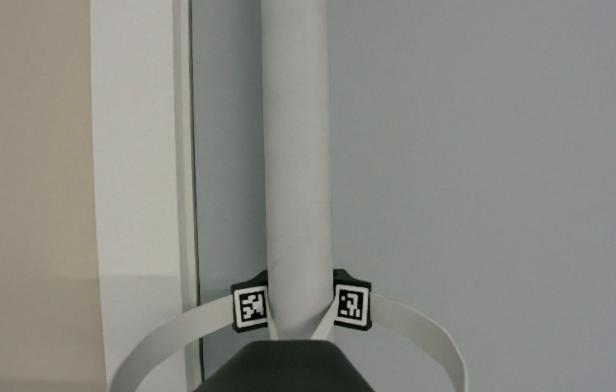

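>>> move --r2 '{"base": {"translate_m": -0.2245, "strafe_m": -0.1203}, "joints": {"wrist_yaw_rad": 0.262}, "speeds": {"wrist_yaw_rad": 0.13}, "pace": "slow", "contact_limits": {"translate_m": 0.8, "strafe_m": 0.8}}' --blocking false

>>> wait --seconds 4

>>> wait --seconds 0.2 --cameras '["r2_wrist_camera", "r2_head_camera"]'

r2: "contact_limits": translate_m and strafe_m are given together and make one move, which takes one limit: state it under one of them only
Scene clock: 407.43 s.
r1.base_odometry: x=+0.404 y=+1.338 heading=+2.890
r1.turned_by_wheels: +0.000
r1.turned_by_imu: +0.000
r1.base_tilt: forward=-1.6 right=+1.3
r1.lidar_m: 1.00 0.97 1.30 2.16 2.25 1.93 1.85 1.95 2.65 2.55 1.35 1.06
r1.base_status: not commanded
r1.joint_positions: lift_m=+0.750 arm_m=+0.000 wrist_yaw_rad=+0.003 wrist_pitch_rad=+0.002 wrist_roll_rad=+0.000 gripper_m=+0.056
r1.joint_status: not commanded
r1.measured_speeds: all 0
r1.motor_effort: lift_m=+25(25) arm_m=-4(4) wheel_0=-2(2) wheel_1=-1(2) wheel_2=+0(1)
r1.servo_current: wrist_yaw_rad=59(65) wrist_pitch_rad=46(52) wrist_roll_rad=39(65) gripper_m=39(46)
r1.hand_pose: x=+0.4596 y=-0.0866 z=+0.9271 quat_wxyz=(+1.000, +0.000, +0.001, +0.001) (m; r1's base frame)
r1.wrist_depth_mm: 707 - - - - - 798 / 715 - - - - 798 809 / 715 - - - - 820 809 / 707 - - - - - 798 / 707 - - - - - 798 / 691 - 190 - 187 - 798 / 707 163 - 137 - - 788
r2.base_odometry: x=-1.458 y=-3.721 heading=-2.117
r2.turned_by_wheels: +0.000
r2.turned_by_imu: +0.000
r2.base_tilt: forward=-0.6 right=+0.1
r2.lidar_m: 0.39 0.51 0.69 1.86 1.92 2.65 2.39 4.15 2.99 1.91 0.69 0.48
r2.base_status: not commanded
r2.joint_positions: lift_m=+0.880 arm_m=+0.000 wrist_yaw_rad=+0.005 wrist_pitch_rad=+0.004 wrist_roll_rad=+0.002 gripper_m=-0.018
r2.joint_status: all done
r2.measured_speeds: all 0
r2.motor_effort: lift_m=+21(21) arm_m=-3(4) wheel_0=+2(4) wheel_1=+2(3) wheel_2=+6(6)
r2.servo_current: wrist_yaw_rad=52(59) wrist_pitch_rad=46(52) wrist_roll_rad=33(65) gripper_m=111(163)
r2.contact_limits: translate_m 0.2
r2.hand_pose: x=+0.4597 y=-0.0859 z=+1.0568 quat_wxyz=(+1.000, +0.001, +0.002, +0.003) (m; r2's base frame)
r2.wrist_depth_mm: 252 235 246 163 238 236 235 / 253 236 246 167 241 238 235 / 254 237 248 166 242 239 236 / 257 239 249 168 245 241 237 / 257 241 251 167 246 242 240 / 259 242 187 170 182 244 241 / 260 244 254 - 248 245 243
pictures: none

not run: a call was refused earlier in this reply.

not run: a call was refused earlier in this reply.

>>> move --r2 '{"base": {"translate_m": -0.2245, "strafe_m": -0.1203}, "joints": {"wrist_yaw_rad": 0.262}, "speeds": {"wrist_yaw_rad": 0.13}, "pace": "slow", "contact_limits": {"translate_m": 0.8}}' --blocking false

>>> wait --seconds 4

>>> wait --seconds 0.2 --cameras '["r2_wrist_camera", "r2_head_camera"]'

Scene clock: 413.23 s.
move: r2 moving
r1.base_odometry: x=+0.404 y=+1.338 heading=+2.890
r1.turned_by_wheels: +0.000
r1.turned_by_imu: +0.000
r1.base_tilt: forward=-1.6 right=+1.3
r1.lidar_m: 1.00 0.97 1.30 2.14 2.24 1.96 1.85 1.95 2.62 2.56 1.33 1.05
r1.base_status: not commanded
r1.joint_positions: lift_m=+0.750 arm_m=+0.000 wrist_yaw_rad=+0.003 wrist_pitch_rad=+0.002 wrist_roll_rad=+0.000 gripper_m=+0.056
r1.joint_status: not commanded
r1.measured_speeds: all 0
r1.motor_effort: lift_m=+25(25) arm_m=-4(4) wheel_0=-2(2) wheel_1=-1(2) wheel_2=-1(1)
r1.servo_current: wrist_yaw_rad=39(52) wrist_pitch_rad=46(52) wrist_roll_rad=26(52) gripper_m=39(46)
r1.hand_pose: x=+0.4596 y=-0.0866 z=+0.9271 quat_wxyz=(+1.000, +0.000, +0.001, +0.001) (m; r1's base frame)
r1.wrist_depth_mm: 715 - - - - - 831 / 707 - - - - 809 809 / 723 - - - - 809 820 / 715 - - - - - 820 / 715 - - - - - 809 / 691 - 190 - 187 - 798 / 699 163 - 136 - - 788
r2.base_odometry: x=-1.458 y=-3.707 heading=-2.117
r2.turned_by_wheels: +0.000
r2.turned_by_imu: +0.000
r2.base_tilt: forward=-0.7 right=+0.1
r2.lidar_m: 0.40 0.50 0.71 1.86 1.94 2.67 2.40 4.16 2.99 1.97 0.72 0.50
r2.base_status: translate_m moving; strafe_m moving
r2.joint_positions: lift_m=+0.880 arm_m=+0.000 wrist_yaw_rad=+0.056 wrist_pitch_rad=+0.004 wrist_roll_rad=+0.002 gripper_m=-0.018
r2.joint_status: wrist_yaw_rad moving
r2.measured_speeds: translate_m=-0.048 strafe_m=-0.026 rotate_rad=-0.001 lift_m=+0.000 arm_m=+0.000 wrist_yaw_rad=+0.125 wrist_pitch_rad=+0.000 wrist_roll_rad=+0.000
r2.motor_effort: lift_m=+21(21) arm_m=-3(4) wheel_0=-5(8) wheel_1=-10(11) wheel_2=+18(18)
r2.servo_current: wrist_yaw_rad=39(85) wrist_pitch_rad=46(46) wrist_roll_rad=46(52) gripper_m=111(124)
r2.contact_limits: translate_m 0.8
r2.hand_pose: x=+0.4637 y=-0.0711 z=+1.0568 quat_wxyz=(+1.000, +0.001, +0.002, +0.028) (m; r2's base frame)
r2.wrist_depth_mm: 267 248 246 164 237 234 229 / 270 249 248 165 238 235 230 / 270 250 250 166 240 236 233 / 272 251 251 167 243 237 234 / 274 253 252 169 244 238 236 / 277 255 185 169 181 239 236 / 277 257 256 - 245 240 239
pictures: none

Scene clock: 416.43 s.
earlier move: r2 done
r1.base_odometry: x=+0.404 y=+1.338 heading=+2.890
r1.turned_by_wheels: +0.000
r1.turned_by_imu: +0.000
r1.base_tilt: forward=-1.6 right=+1.3
r1.lidar_m: 1.03 0.96 1.31 2.15 2.26 1.93 1.87 1.95 2.62 2.54 1.35 1.17
r1.base_status: not commanded
r1.joint_positions: lift_m=+0.750 arm_m=+0.000 wrist_yaw_rad=+0.003 wrist_pitch_rad=+0.002 wrist_roll_rad=+0.000 gripper_m=+0.056
r1.joint_status: not commanded
r1.measured_speeds: all 0
r1.motor_effort: lift_m=+25(25) arm_m=-4(4) wheel_0=-1(2) wheel_1=-1(2) wheel_2=+0(1)
r1.servo_current: wrist_yaw_rad=46(85) wrist_pitch_rad=46(52) wrist_roll_rad=46(65) gripper_m=46(52)
r1.hand_pose: x=+0.4596 y=-0.0866 z=+0.9271 quat_wxyz=(+1.000, +0.000, +0.001, +0.001) (m; r1's base frame)
r1.wrist_depth_mm: 707 - - - - - - / 715 - - - - 1008 - / 723 - - - - 1008 - / 707 - - - - 1025 - / 707 - - - - - - / 683 - 190 - 187 - - / 699 163 - 137 - 131 854
r2.base_odometry: x=-1.445 y=-3.467 heading=-2.115
r2.turned_by_wheels: +0.002
r2.turned_by_imu: +0.003
r2.base_tilt: forward=-0.6 right=+0.0
r2.lidar_m: 0.37 0.74 1.02 1.97 2.08 2.83 2.17 3.92 2.88 2.76 0.93 0.53
r2.base_status: done
r2.joint_positions: lift_m=+0.880 arm_m=+0.000 wrist_yaw_rad=+0.275 wrist_pitch_rad=+0.004 wrist_roll_rad=+0.002 gripper_m=-0.019
r2.joint_status: all done
r2.measured_speeds: all 0
r2.motor_effort: lift_m=+21(21) arm_m=-3(4) wheel_0=+4(14) wheel_1=-5(12) wheel_2=+19(21)
r2.servo_current: wrist_yaw_rad=78(85) wrist_pitch_rad=39(46) wrist_roll_rad=46(65) gripper_m=111(124)
r2.contact_limits: translate_m 0.8
r2.hand_pose: x=+0.4722 y=-0.0058 z=+1.0568 quat_wxyz=(+0.991, +0.001, +0.002, +0.137) (m; r2's base frame)
r2.wrist_depth_mm: - - 248 166 236 231 224 / - - 249 166 236 231 225 / - - 252 167 239 232 227 / - - 252 167 239 234 229 / - - 253 168 241 234 229 / - - 187 171 239 236 232 / - - 258 - - 236 233
wait: 3.20 of 4 s (r2 has come to rest)
pictures: none

Scene clock: 416.63 s.
r1.base_odometry: x=+0.404 y=+1.338 heading=+2.890
r1.turned_by_wheels: +0.000
r1.turned_by_imu: +0.000
r1.base_tilt: forward=-1.6 right=+1.2
r1.lidar_m: 1.03 0.96 1.28 2.15 2.20 1.93 1.85 1.95 2.65 2.54 1.35 1.15
r1.base_status: not commanded
r1.joint_positions: lift_m=+0.750 arm_m=+0.000 wrist_yaw_rad=+0.003 wrist_pitch_rad=+0.002 wrist_roll_rad=+0.000 gripper_m=+0.056
r1.joint_status: not commanded
r1.measured_speeds: all 0
r1.motor_effort: lift_m=+25(25) arm_m=-4(4) wheel_0=-2(2) wheel_1=-2(2) wheel_2=+0(1)
r1.servo_current: wrist_yaw_rad=72(85) wrist_pitch_rad=46(52) wrist_roll_rad=59(65) gripper_m=39(52)
r1.hand_pose: x=+0.4596 y=-0.0866 z=+0.9271 quat_wxyz=(+1.000, +0.000, +0.001, +0.001) (m; r1's base frame)
r1.wrist_depth_mm: 715 - - - - - - / 707 - - - - 1042 - / 707 - - - - 1025 - / 707 - - - - 1008 - / 707 - - - - - - / 691 - 190 - 186 - - / 699 163 - 137 - 131 854
r2.base_odometry: x=-1.445 y=-3.467 heading=-2.115
r2.turned_by_wheels: +0.000
r2.turned_by_imu: +0.000
r2.base_tilt: forward=-0.6 right=+0.0
r2.lidar_m: 0.39 0.72 0.99 1.97 2.08 2.81 2.16 3.92 2.88 2.75 0.93 0.53
r2.base_status: done
r2.joint_positions: lift_m=+0.880 arm_m=+0.000 wrist_yaw_rad=+0.275 wrist_pitch_rad=+0.004 wrist_roll_rad=+0.002 gripper_m=-0.019
r2.joint_status: all done
r2.measured_speeds: all 0
r2.motor_effort: lift_m=+21(21) arm_m=-3(4) wheel_0=+5(14) wheel_1=-6(12) wheel_2=+19(21)
r2.servo_current: wrist_yaw_rad=72(85) wrist_pitch_rad=39(46) wrist_roll_rad=46(65) gripper_m=111(124)
r2.contact_limits: translate_m 0.8
r2.hand_pose: x=+0.4722 y=-0.0058 z=+1.0568 quat_wxyz=(+0.991, +0.001, +0.002, +0.137) (m; r2's base frame)
r2.wrist_depth_mm: - - 248 166 236 230 224 / - - 249 167 236 230 226 / - - 252 167 239 232 227 / - - 251 167 240 235 229 / - - 254 168 242 236 230 / - - 187 171 239 236 233 / - - 258 - - 236 234
wait: 0.20 s; no rest
pictures: r2_head_camera, r2_wrist_camera
Images, in order (width x height): r2_head_camera 420x560, r2_wrist_camera 616x392.

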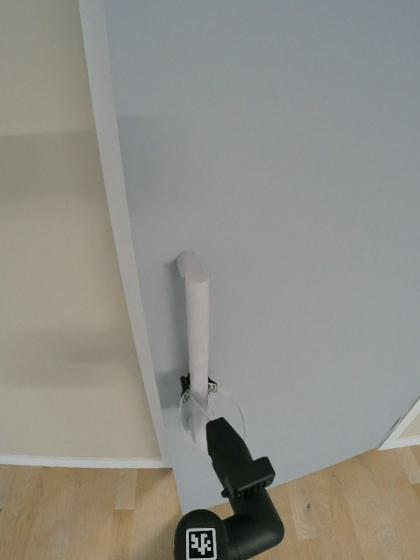

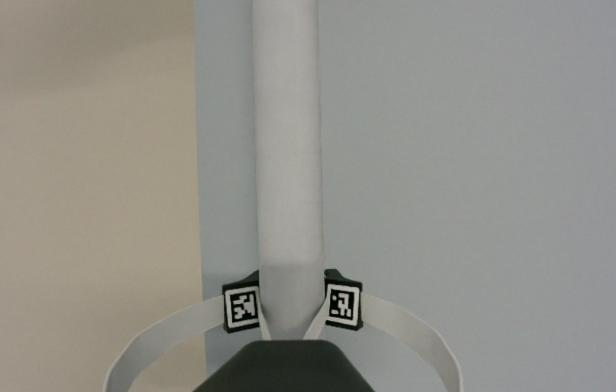

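>>> move --r2 '{"base": {"translate_m": -0.1865, "strafe_m": -0.1757}, "joints": {"wrist_yaw_rad": 0.524}, "speeds": {"wrist_yaw_rad": 0.1}, "pace": "slow", "contact_limits": {"translate_m": 0.8}}' --blocking false

>>> wait --seconds 3.2

>>> wait --seconds 0.3

>>> move --r2 '{"base": {"translate_m": -0.1344, "strafe_m": -0.2176}, "joints": {"wrist_yaw_rad": 0.785}, "speeds": {"wrist_yaw_rad": 0.1}, "pace": "slow", "contact_limits": {"translate_m": 0.8}}' --blocking false

>>> wait --seconds 3.2

>>> wait --seconds 0.3 --cameras '["r2_wrist_camera", "r2_head_camera"]'

Scene clock: 424.07 s.
move: r2 moving
r1: as last shown
r1.base_tilt: forward=-1.6 right=+1.3
r1.lidar_m: 1.02 0.98 1.28 2.16 2.24 1.96 1.85 1.93 2.62 2.54 1.36 1.14
r1.motor_effort: lift_m=+25(25) arm_m=-4(4) wheel_0=-2(2) wheel_1=-1(2) wheel_2=+0(1)
r1.servo_current: wrist_yaw_rad=33(59) wrist_pitch_rad=39(46) wrist_roll_rad=46(52) gripper_m=46(52)
r1.wrist_depth_mm: 715 - - - - - - / 715 - - - - 1042 - / 715 - - - - 1060 - / 715 - - - - 1042 - / 715 - - - - - - / 683 - 191 - 187 - - / 691 163 - 136 - 130 842
r2.base_odometry: x=-1.447 y=-3.454 heading=-2.114
r2.turned_by_wheels: +0.002
r2.turned_by_imu: +0.002
r2.base_tilt: forward=-0.6 right=+0.0
r2.lidar_m: 0.42 0.73 1.02 1.99 2.09 2.86 2.16 3.94 2.88 2.75 0.93 0.54
r2.base_status: translate_m moving; strafe_m moving
r2.joint_positions: lift_m=+0.880 arm_m=+0.000 wrist_yaw_rad=+0.315 wrist_pitch_rad=+0.004 wrist_roll_rad=+0.002 gripper_m=-0.019
r2.joint_status: wrist_yaw_rad moving
r2.measured_speeds: translate_m=-0.036 strafe_m=-0.036 rotate_rad=+0.002 lift_m=+0.000 arm_m=+0.000 wrist_yaw_rad=+0.099 wrist_pitch_rad=+0.000 wrist_roll_rad=+0.000
r2.motor_effort: lift_m=+21(21) arm_m=-4(4) wheel_0=+10(13) wheel_1=-11(13) wheel_2=+22(22)
r2.servo_current: wrist_yaw_rad=59(98) wrist_pitch_rad=46(46) wrist_roll_rad=52(52) gripper_m=117(117)
r2.contact_limits: translate_m 0.8
r2.hand_pose: x=+0.4722 y=+0.0061 z=+1.0568 quat_wxyz=(+0.988, +0.001, +0.002, +0.157) (m; r2's base frame)
r2.wrist_depth_mm: - - 250 164 236 228 221 / - - 250 166 236 228 224 / - - 252 166 238 230 224 / - - 253 168 238 232 226 / - - 255 167 241 232 226 / - - 185 172 183 234 229 / - - - - - 233 229
pictures: none

Scene clock: 427.27 s.
earlier move: r2 moving
r1.base_odometry: x=+0.404 y=+1.338 heading=+2.890
r1.turned_by_wheels: +0.000
r1.turned_by_imu: +0.000
r1.base_tilt: forward=-1.6 right=+1.3
r1.lidar_m: 1.06 0.96 1.30 2.17 2.22 1.94 1.84 1.93 2.61 2.54 1.35 1.15
r1.base_status: not commanded
r1.joint_positions: lift_m=+0.750 arm_m=+0.000 wrist_yaw_rad=+0.003 wrist_pitch_rad=+0.002 wrist_roll_rad=+0.000 gripper_m=+0.056
r1.joint_status: not commanded
r1.measured_speeds: all 0
r1.motor_effort: lift_m=+25(25) arm_m=-4(4) wheel_0=-1(2) wheel_1=-1(2) wheel_2=+0(1)
r1.servo_current: wrist_yaw_rad=33(78) wrist_pitch_rad=46(52) wrist_roll_rad=46(65) gripper_m=39(52)
r1.hand_pose: x=+0.4596 y=-0.0866 z=+0.9271 quat_wxyz=(+1.000, +0.000, +0.001, +0.001) (m; r1's base frame)
r1.wrist_depth_mm: 715 - - - - - - / 707 - - - - - - / 715 - - - 1160 - - / 707 - - - - - - / 707 - - - - - - / 691 - 190 - 187 - - / 691 163 - 137 - - 854
r2.base_odometry: x=-1.499 y=-3.217 heading=-2.113
r2.turned_by_wheels: +0.000
r2.turned_by_imu: +0.074
r2.base_tilt: forward=-0.6 right=+0.0
r2.lidar_m: 0.39 0.46 1.32 2.15 2.29 3.34 2.00 3.44 2.64 2.60 1.14 0.58
r2.base_status: translate_m moving; strafe_m moving
r2.joint_positions: lift_m=+0.880 arm_m=+0.000 wrist_yaw_rad=+0.542 wrist_pitch_rad=+0.004 wrist_roll_rad=+0.002 gripper_m=-0.019
r2.joint_status: all done
r2.measured_speeds: translate_m=+0.001 strafe_m=-0.002 rotate_rad=-0.003 lift_m=+0.000 arm_m=+0.000 wrist_yaw_rad=+0.000 wrist_pitch_rad=+0.000 wrist_roll_rad=+0.000
r2.motor_effort: lift_m=+21(21) arm_m=+0(4) wheel_0=+14(23) wheel_1=-1(13) wheel_2=+12(26)
r2.servo_current: wrist_yaw_rad=124(143) wrist_pitch_rad=39(46) wrist_roll_rad=46(59) gripper_m=91(117)
r2.contact_limits: translate_m 0.8
r2.hand_pose: x=+0.4630 y=+0.0740 z=+1.0568 quat_wxyz=(+0.963, +0.000, +0.002, +0.268) (m; r2's base frame)
r2.wrist_depth_mm: - - 255 165 226 213 204 / 1808 - 256 165 229 216 - / 1808 - 258 170 229 216 207 / 1808 - 260 171 231 217 208 / - - 263 171 233 219 210 / 1808 - 182 181 228 220 211 / - - - - 233 217 211
wait: 3.20 s; no rest
pictures: none

Scene clock: 427.57 s.
earlier move: r2 moving
r1.base_odometry: x=+0.404 y=+1.338 heading=+2.890
r1.turned_by_wheels: +0.000
r1.turned_by_imu: +0.000
r1.base_tilt: forward=-1.6 right=+1.3
r1.lidar_m: 1.06 0.96 1.30 2.15 2.24 1.93 1.86 1.95 2.63 2.54 1.34 1.16
r1.base_status: not commanded
r1.joint_positions: lift_m=+0.750 arm_m=+0.000 wrist_yaw_rad=+0.003 wrist_pitch_rad=+0.002 wrist_roll_rad=+0.000 gripper_m=+0.056
r1.joint_status: not commanded
r1.measured_speeds: all 0
r1.motor_effort: lift_m=+25(25) arm_m=-4(4) wheel_0=-2(2) wheel_1=-1(2) wheel_2=+0(1)
r1.servo_current: wrist_yaw_rad=39(78) wrist_pitch_rad=39(52) wrist_roll_rad=46(65) gripper_m=46(52)
r1.hand_pose: x=+0.4596 y=-0.0866 z=+0.9271 quat_wxyz=(+1.000, +0.000, +0.001, +0.001) (m; r1's base frame)
r1.wrist_depth_mm: 715 - - - - - - / 715 - - - - - - / 707 - - - 1182 - - / 715 - - - - - - / 715 - - - - - - / 676 - 190 - 187 - - / 691 164 - 137 - 1983 854
r2.base_odometry: x=-1.498 y=-3.217 heading=-2.113
r2.turned_by_wheels: +0.000
r2.turned_by_imu: +0.007
r2.base_tilt: forward=-0.7 right=+0.0
r2.lidar_m: 0.41 0.47 1.34 2.16 2.31 3.36 1.98 3.45 2.64 2.51 1.13 0.59
r2.base_status: translate_m moving; strafe_m moving
r2.joint_positions: lift_m=+0.880 arm_m=+0.000 wrist_yaw_rad=+0.542 wrist_pitch_rad=+0.004 wrist_roll_rad=+0.002 gripper_m=-0.019
r2.joint_status: all done
r2.measured_speeds: translate_m=+0.003 strafe_m=+0.000 rotate_rad=+0.003 lift_m=+0.000 arm_m=+0.000 wrist_yaw_rad=+0.000 wrist_pitch_rad=+0.000 wrist_roll_rad=+0.000
r2.motor_effort: lift_m=+21(21) arm_m=+2(4) wheel_0=+11(23) wheel_1=+0(13) wheel_2=+10(26)
r2.servo_current: wrist_yaw_rad=111(143) wrist_pitch_rad=46(46) wrist_roll_rad=59(65) gripper_m=98(117)
r2.contact_limits: translate_m 0.8
r2.hand_pose: x=+0.4630 y=+0.0740 z=+1.0568 quat_wxyz=(+0.963, +0.000, +0.002, +0.268) (m; r2's base frame)
r2.wrist_depth_mm: - - 254 163 226 213 204 / 1756 - 257 165 229 216 - / 1808 - 258 169 229 217 206 / 1756 - 260 169 231 216 208 / - - 262 170 233 219 209 / 1756 - 182 175 229 220 211 / - - - - 234 217 212
wait: 0.30 s; no rest
pictures: none

Scene clock: 428.07 s.
earlier move: r2 done
move: r2 moving
r1: as last shown
r1.lidar_m: 1.04 0.94 1.32 2.16 2.25 1.96 1.86 1.96 2.66 2.55 1.34 1.14
r1.motor_effort: lift_m=+25(25) arm_m=-4(4) wheel_0=-2(2) wheel_1=-2(2) wheel_2=+0(1)
r1.servo_current: wrist_yaw_rad=52(65) wrist_pitch_rad=33(52) wrist_roll_rad=46(59) gripper_m=39(46)
r1.wrist_depth_mm: 707 - - - - - - / 715 - - - - - - / 715 - - - 1182 - - / 715 - - - - - - / 707 - - - - - - / 691 - 190 - 187 - - / 699 163 - 137 - 1983 842
r2.base_odometry: x=-1.504 y=-3.206 heading=-2.111
r2.turned_by_wheels: +0.002
r2.turned_by_imu: +0.008
r2.base_tilt: forward=-0.6 right=+0.0
r2.lidar_m: 0.40 0.48 1.35 2.17 2.34 3.39 1.99 3.39 2.64 2.50 1.10 0.59
r2.base_status: translate_m moving; strafe_m moving
r2.joint_positions: lift_m=+0.880 arm_m=+0.000 wrist_yaw_rad=+0.578 wrist_pitch_rad=+0.004 wrist_roll_rad=+0.002 gripper_m=-0.019
r2.joint_status: wrist_yaw_rad moving
r2.measured_speeds: translate_m=-0.026 strafe_m=-0.042 rotate_rad=+0.003 lift_m=+0.000 arm_m=+0.000 wrist_yaw_rad=+0.094 wrist_pitch_rad=+0.000 wrist_roll_rad=+0.000
r2.motor_effort: lift_m=+21(21) arm_m=-4(4) wheel_0=+15(16) wheel_1=-11(12) wheel_2=+21(21)
r2.servo_current: wrist_yaw_rad=72(111) wrist_pitch_rad=46(52) wrist_roll_rad=33(59) gripper_m=98(104)
r2.contact_limits: translate_m 0.8
r2.hand_pose: x=+0.4602 y=+0.0843 z=+1.0568 quat_wxyz=(+0.959, +0.000, +0.002, +0.285) (m; r2's base frame)
r2.wrist_depth_mm: - - 257 166 226 211 202 / 1808 - 259 167 228 213 - / - - 259 167 229 213 204 / - - 260 167 232 215 205 / 1808 - 264 168 232 217 206 / 1863 - 185 170 183 217 208 / - - - - 232 214 209
pictures: none

Scene clock: 431.27 s.
earlier move: r2 moving
r1.base_odometry: x=+0.404 y=+1.338 heading=+2.890
r1.turned_by_wheels: +0.000
r1.turned_by_imu: +0.000
r1.base_tilt: forward=-1.6 right=+1.3
r1.lidar_m: 1.06 0.95 1.31 2.15 2.26 1.95 1.83 1.95 2.64 2.55 1.34 1.15
r1.base_status: not commanded
r1.joint_positions: lift_m=+0.750 arm_m=+0.000 wrist_yaw_rad=+0.003 wrist_pitch_rad=+0.002 wrist_roll_rad=+0.000 gripper_m=+0.056
r1.joint_status: not commanded
r1.measured_speeds: all 0
r1.motor_effort: lift_m=+25(25) arm_m=-4(4) wheel_0=-2(2) wheel_1=-2(2) wheel_2=+0(1)
r1.servo_current: wrist_yaw_rad=59(65) wrist_pitch_rad=52(52) wrist_roll_rad=59(65) gripper_m=39(52)
r1.hand_pose: x=+0.4596 y=-0.0866 z=+0.9271 quat_wxyz=(+1.000, +0.000, +0.001, +0.001) (m; r1's base frame)
r1.wrist_depth_mm: 715 - - - - - - / 715 - - - 1229 - - / 715 - - - 1255 - - / 715 - - - 1255 - - / 707 - - - - - - / 691 - 190 - 188 - - / 699 163 - 137 - - 854
r2.base_odometry: x=-1.616 y=-2.990 heading=-2.112
r2.turned_by_wheels: -0.001
r2.turned_by_imu: +0.293
r2.base_tilt: forward=-0.7 right=-0.1
r2.lidar_m: 0.44 0.39 2.20 2.39 3.00 2.01 3.95 2.61 2.38 1.41 0.81 0.51
r2.base_status: translate_m moving; strafe_m moving
r2.joint_positions: lift_m=+0.880 arm_m=+0.000 wrist_yaw_rad=+0.800 wrist_pitch_rad=+0.004 wrist_roll_rad=+0.002 gripper_m=-0.019
r2.joint_status: all done
r2.measured_speeds: translate_m=-0.005 strafe_m=+0.002 rotate_rad=-0.006 lift_m=+0.000 arm_m=+0.000 wrist_yaw_rad=+0.000 wrist_pitch_rad=+0.000 wrist_roll_rad=+0.000
r2.motor_effort: lift_m=+21(21) arm_m=-3(4) wheel_0=+13(26) wheel_1=-4(12) wheel_2=+13(25)
r2.servo_current: wrist_yaw_rad=85(111) wrist_pitch_rad=39(52) wrist_roll_rad=39(59) gripper_m=91(104)
r2.contact_limits: translate_m 0.8
r2.hand_pose: x=+0.4345 y=+0.1460 z=+1.0568 quat_wxyz=(+0.921, +0.000, +0.002, +0.389) (m; r2's base frame)
r2.wrist_depth_mm: - - - 166 213 180 - / - - - 166 215 182 - / - - - 168 221 187 165 / - - - 169 219 185 166 / - - - 168 220 186 170 / - - 187 173 181 186 167 / - - - - 216 175 -
wait: 3.20 s; no rest
pictures: none

Scene clock: 431.57 s.
earlier move: r2 moving
r1.base_odometry: x=+0.404 y=+1.338 heading=+2.890
r1.turned_by_wheels: +0.000
r1.turned_by_imu: +0.000
r1.base_tilt: forward=-1.6 right=+1.3
r1.lidar_m: 1.06 0.97 1.28 2.14 2.21 1.95 1.86 1.93 2.63 2.54 1.35 1.14
r1.base_status: not commanded
r1.joint_positions: lift_m=+0.750 arm_m=+0.000 wrist_yaw_rad=+0.003 wrist_pitch_rad=+0.002 wrist_roll_rad=+0.000 gripper_m=+0.056
r1.joint_status: not commanded
r1.measured_speeds: all 0
r1.motor_effort: lift_m=+25(25) arm_m=-4(4) wheel_0=-1(2) wheel_1=-1(2) wheel_2=-1(1)
r1.servo_current: wrist_yaw_rad=26(65) wrist_pitch_rad=46(52) wrist_roll_rad=65(65) gripper_m=46(52)
r1.hand_pose: x=+0.4596 y=-0.0866 z=+0.9271 quat_wxyz=(+1.000, +0.000, +0.001, +0.001) (m; r1's base frame)
r1.wrist_depth_mm: 707 - - - - - - / 707 - - - 1308 - - / 715 - - - 1255 - - / 715 - - - 1255 - - / 699 - - - - - - / 691 - 190 - 187 - - / 691 163 - 136 - - 854
r2.base_odometry: x=-1.616 y=-2.990 heading=-2.112
r2.turned_by_wheels: +0.000
r2.turned_by_imu: +0.003
r2.base_tilt: forward=-0.7 right=+0.0
r2.lidar_m: 0.45 0.37 2.23 2.40 2.99 2.02 3.94 2.60 2.37 1.39 0.78 0.51
r2.base_status: translate_m moving; strafe_m moving
r2.joint_positions: lift_m=+0.880 arm_m=+0.000 wrist_yaw_rad=+0.800 wrist_pitch_rad=+0.004 wrist_roll_rad=+0.002 gripper_m=-0.019
r2.joint_status: all done
r2.measured_speeds: translate_m=-0.002 strafe_m=+0.001 rotate_rad=-0.001 lift_m=+0.000 arm_m=+0.000 wrist_yaw_rad=+0.000 wrist_pitch_rad=+0.000 wrist_roll_rad=+0.000
r2.motor_effort: lift_m=+21(21) arm_m=-4(4) wheel_0=+10(26) wheel_1=-3(12) wheel_2=+11(25)
r2.servo_current: wrist_yaw_rad=72(111) wrist_pitch_rad=46(52) wrist_roll_rad=52(59) gripper_m=98(104)
r2.contact_limits: translate_m 0.8
r2.hand_pose: x=+0.4345 y=+0.1460 z=+1.0568 quat_wxyz=(+0.921, +0.000, +0.002, +0.389) (m; r2's base frame)
r2.wrist_depth_mm: - - - 166 213 180 - / - - - 167 214 182 - / - - - 167 216 187 165 / - - - 169 218 185 166 / - - - 169 220 186 170 / - - 188 173 182 186 167 / - - - - 216 175 -
wait: 0.30 s; no rest
pictures: r2_head_camera, r2_wrist_camera
Images, in order (width x height): r2_head_camera 420x560, r2_wrist_camera 616x392.

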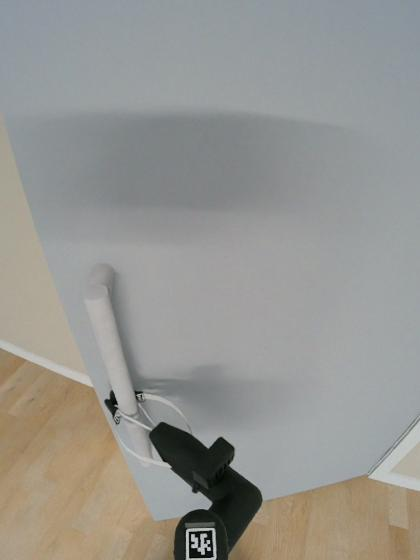

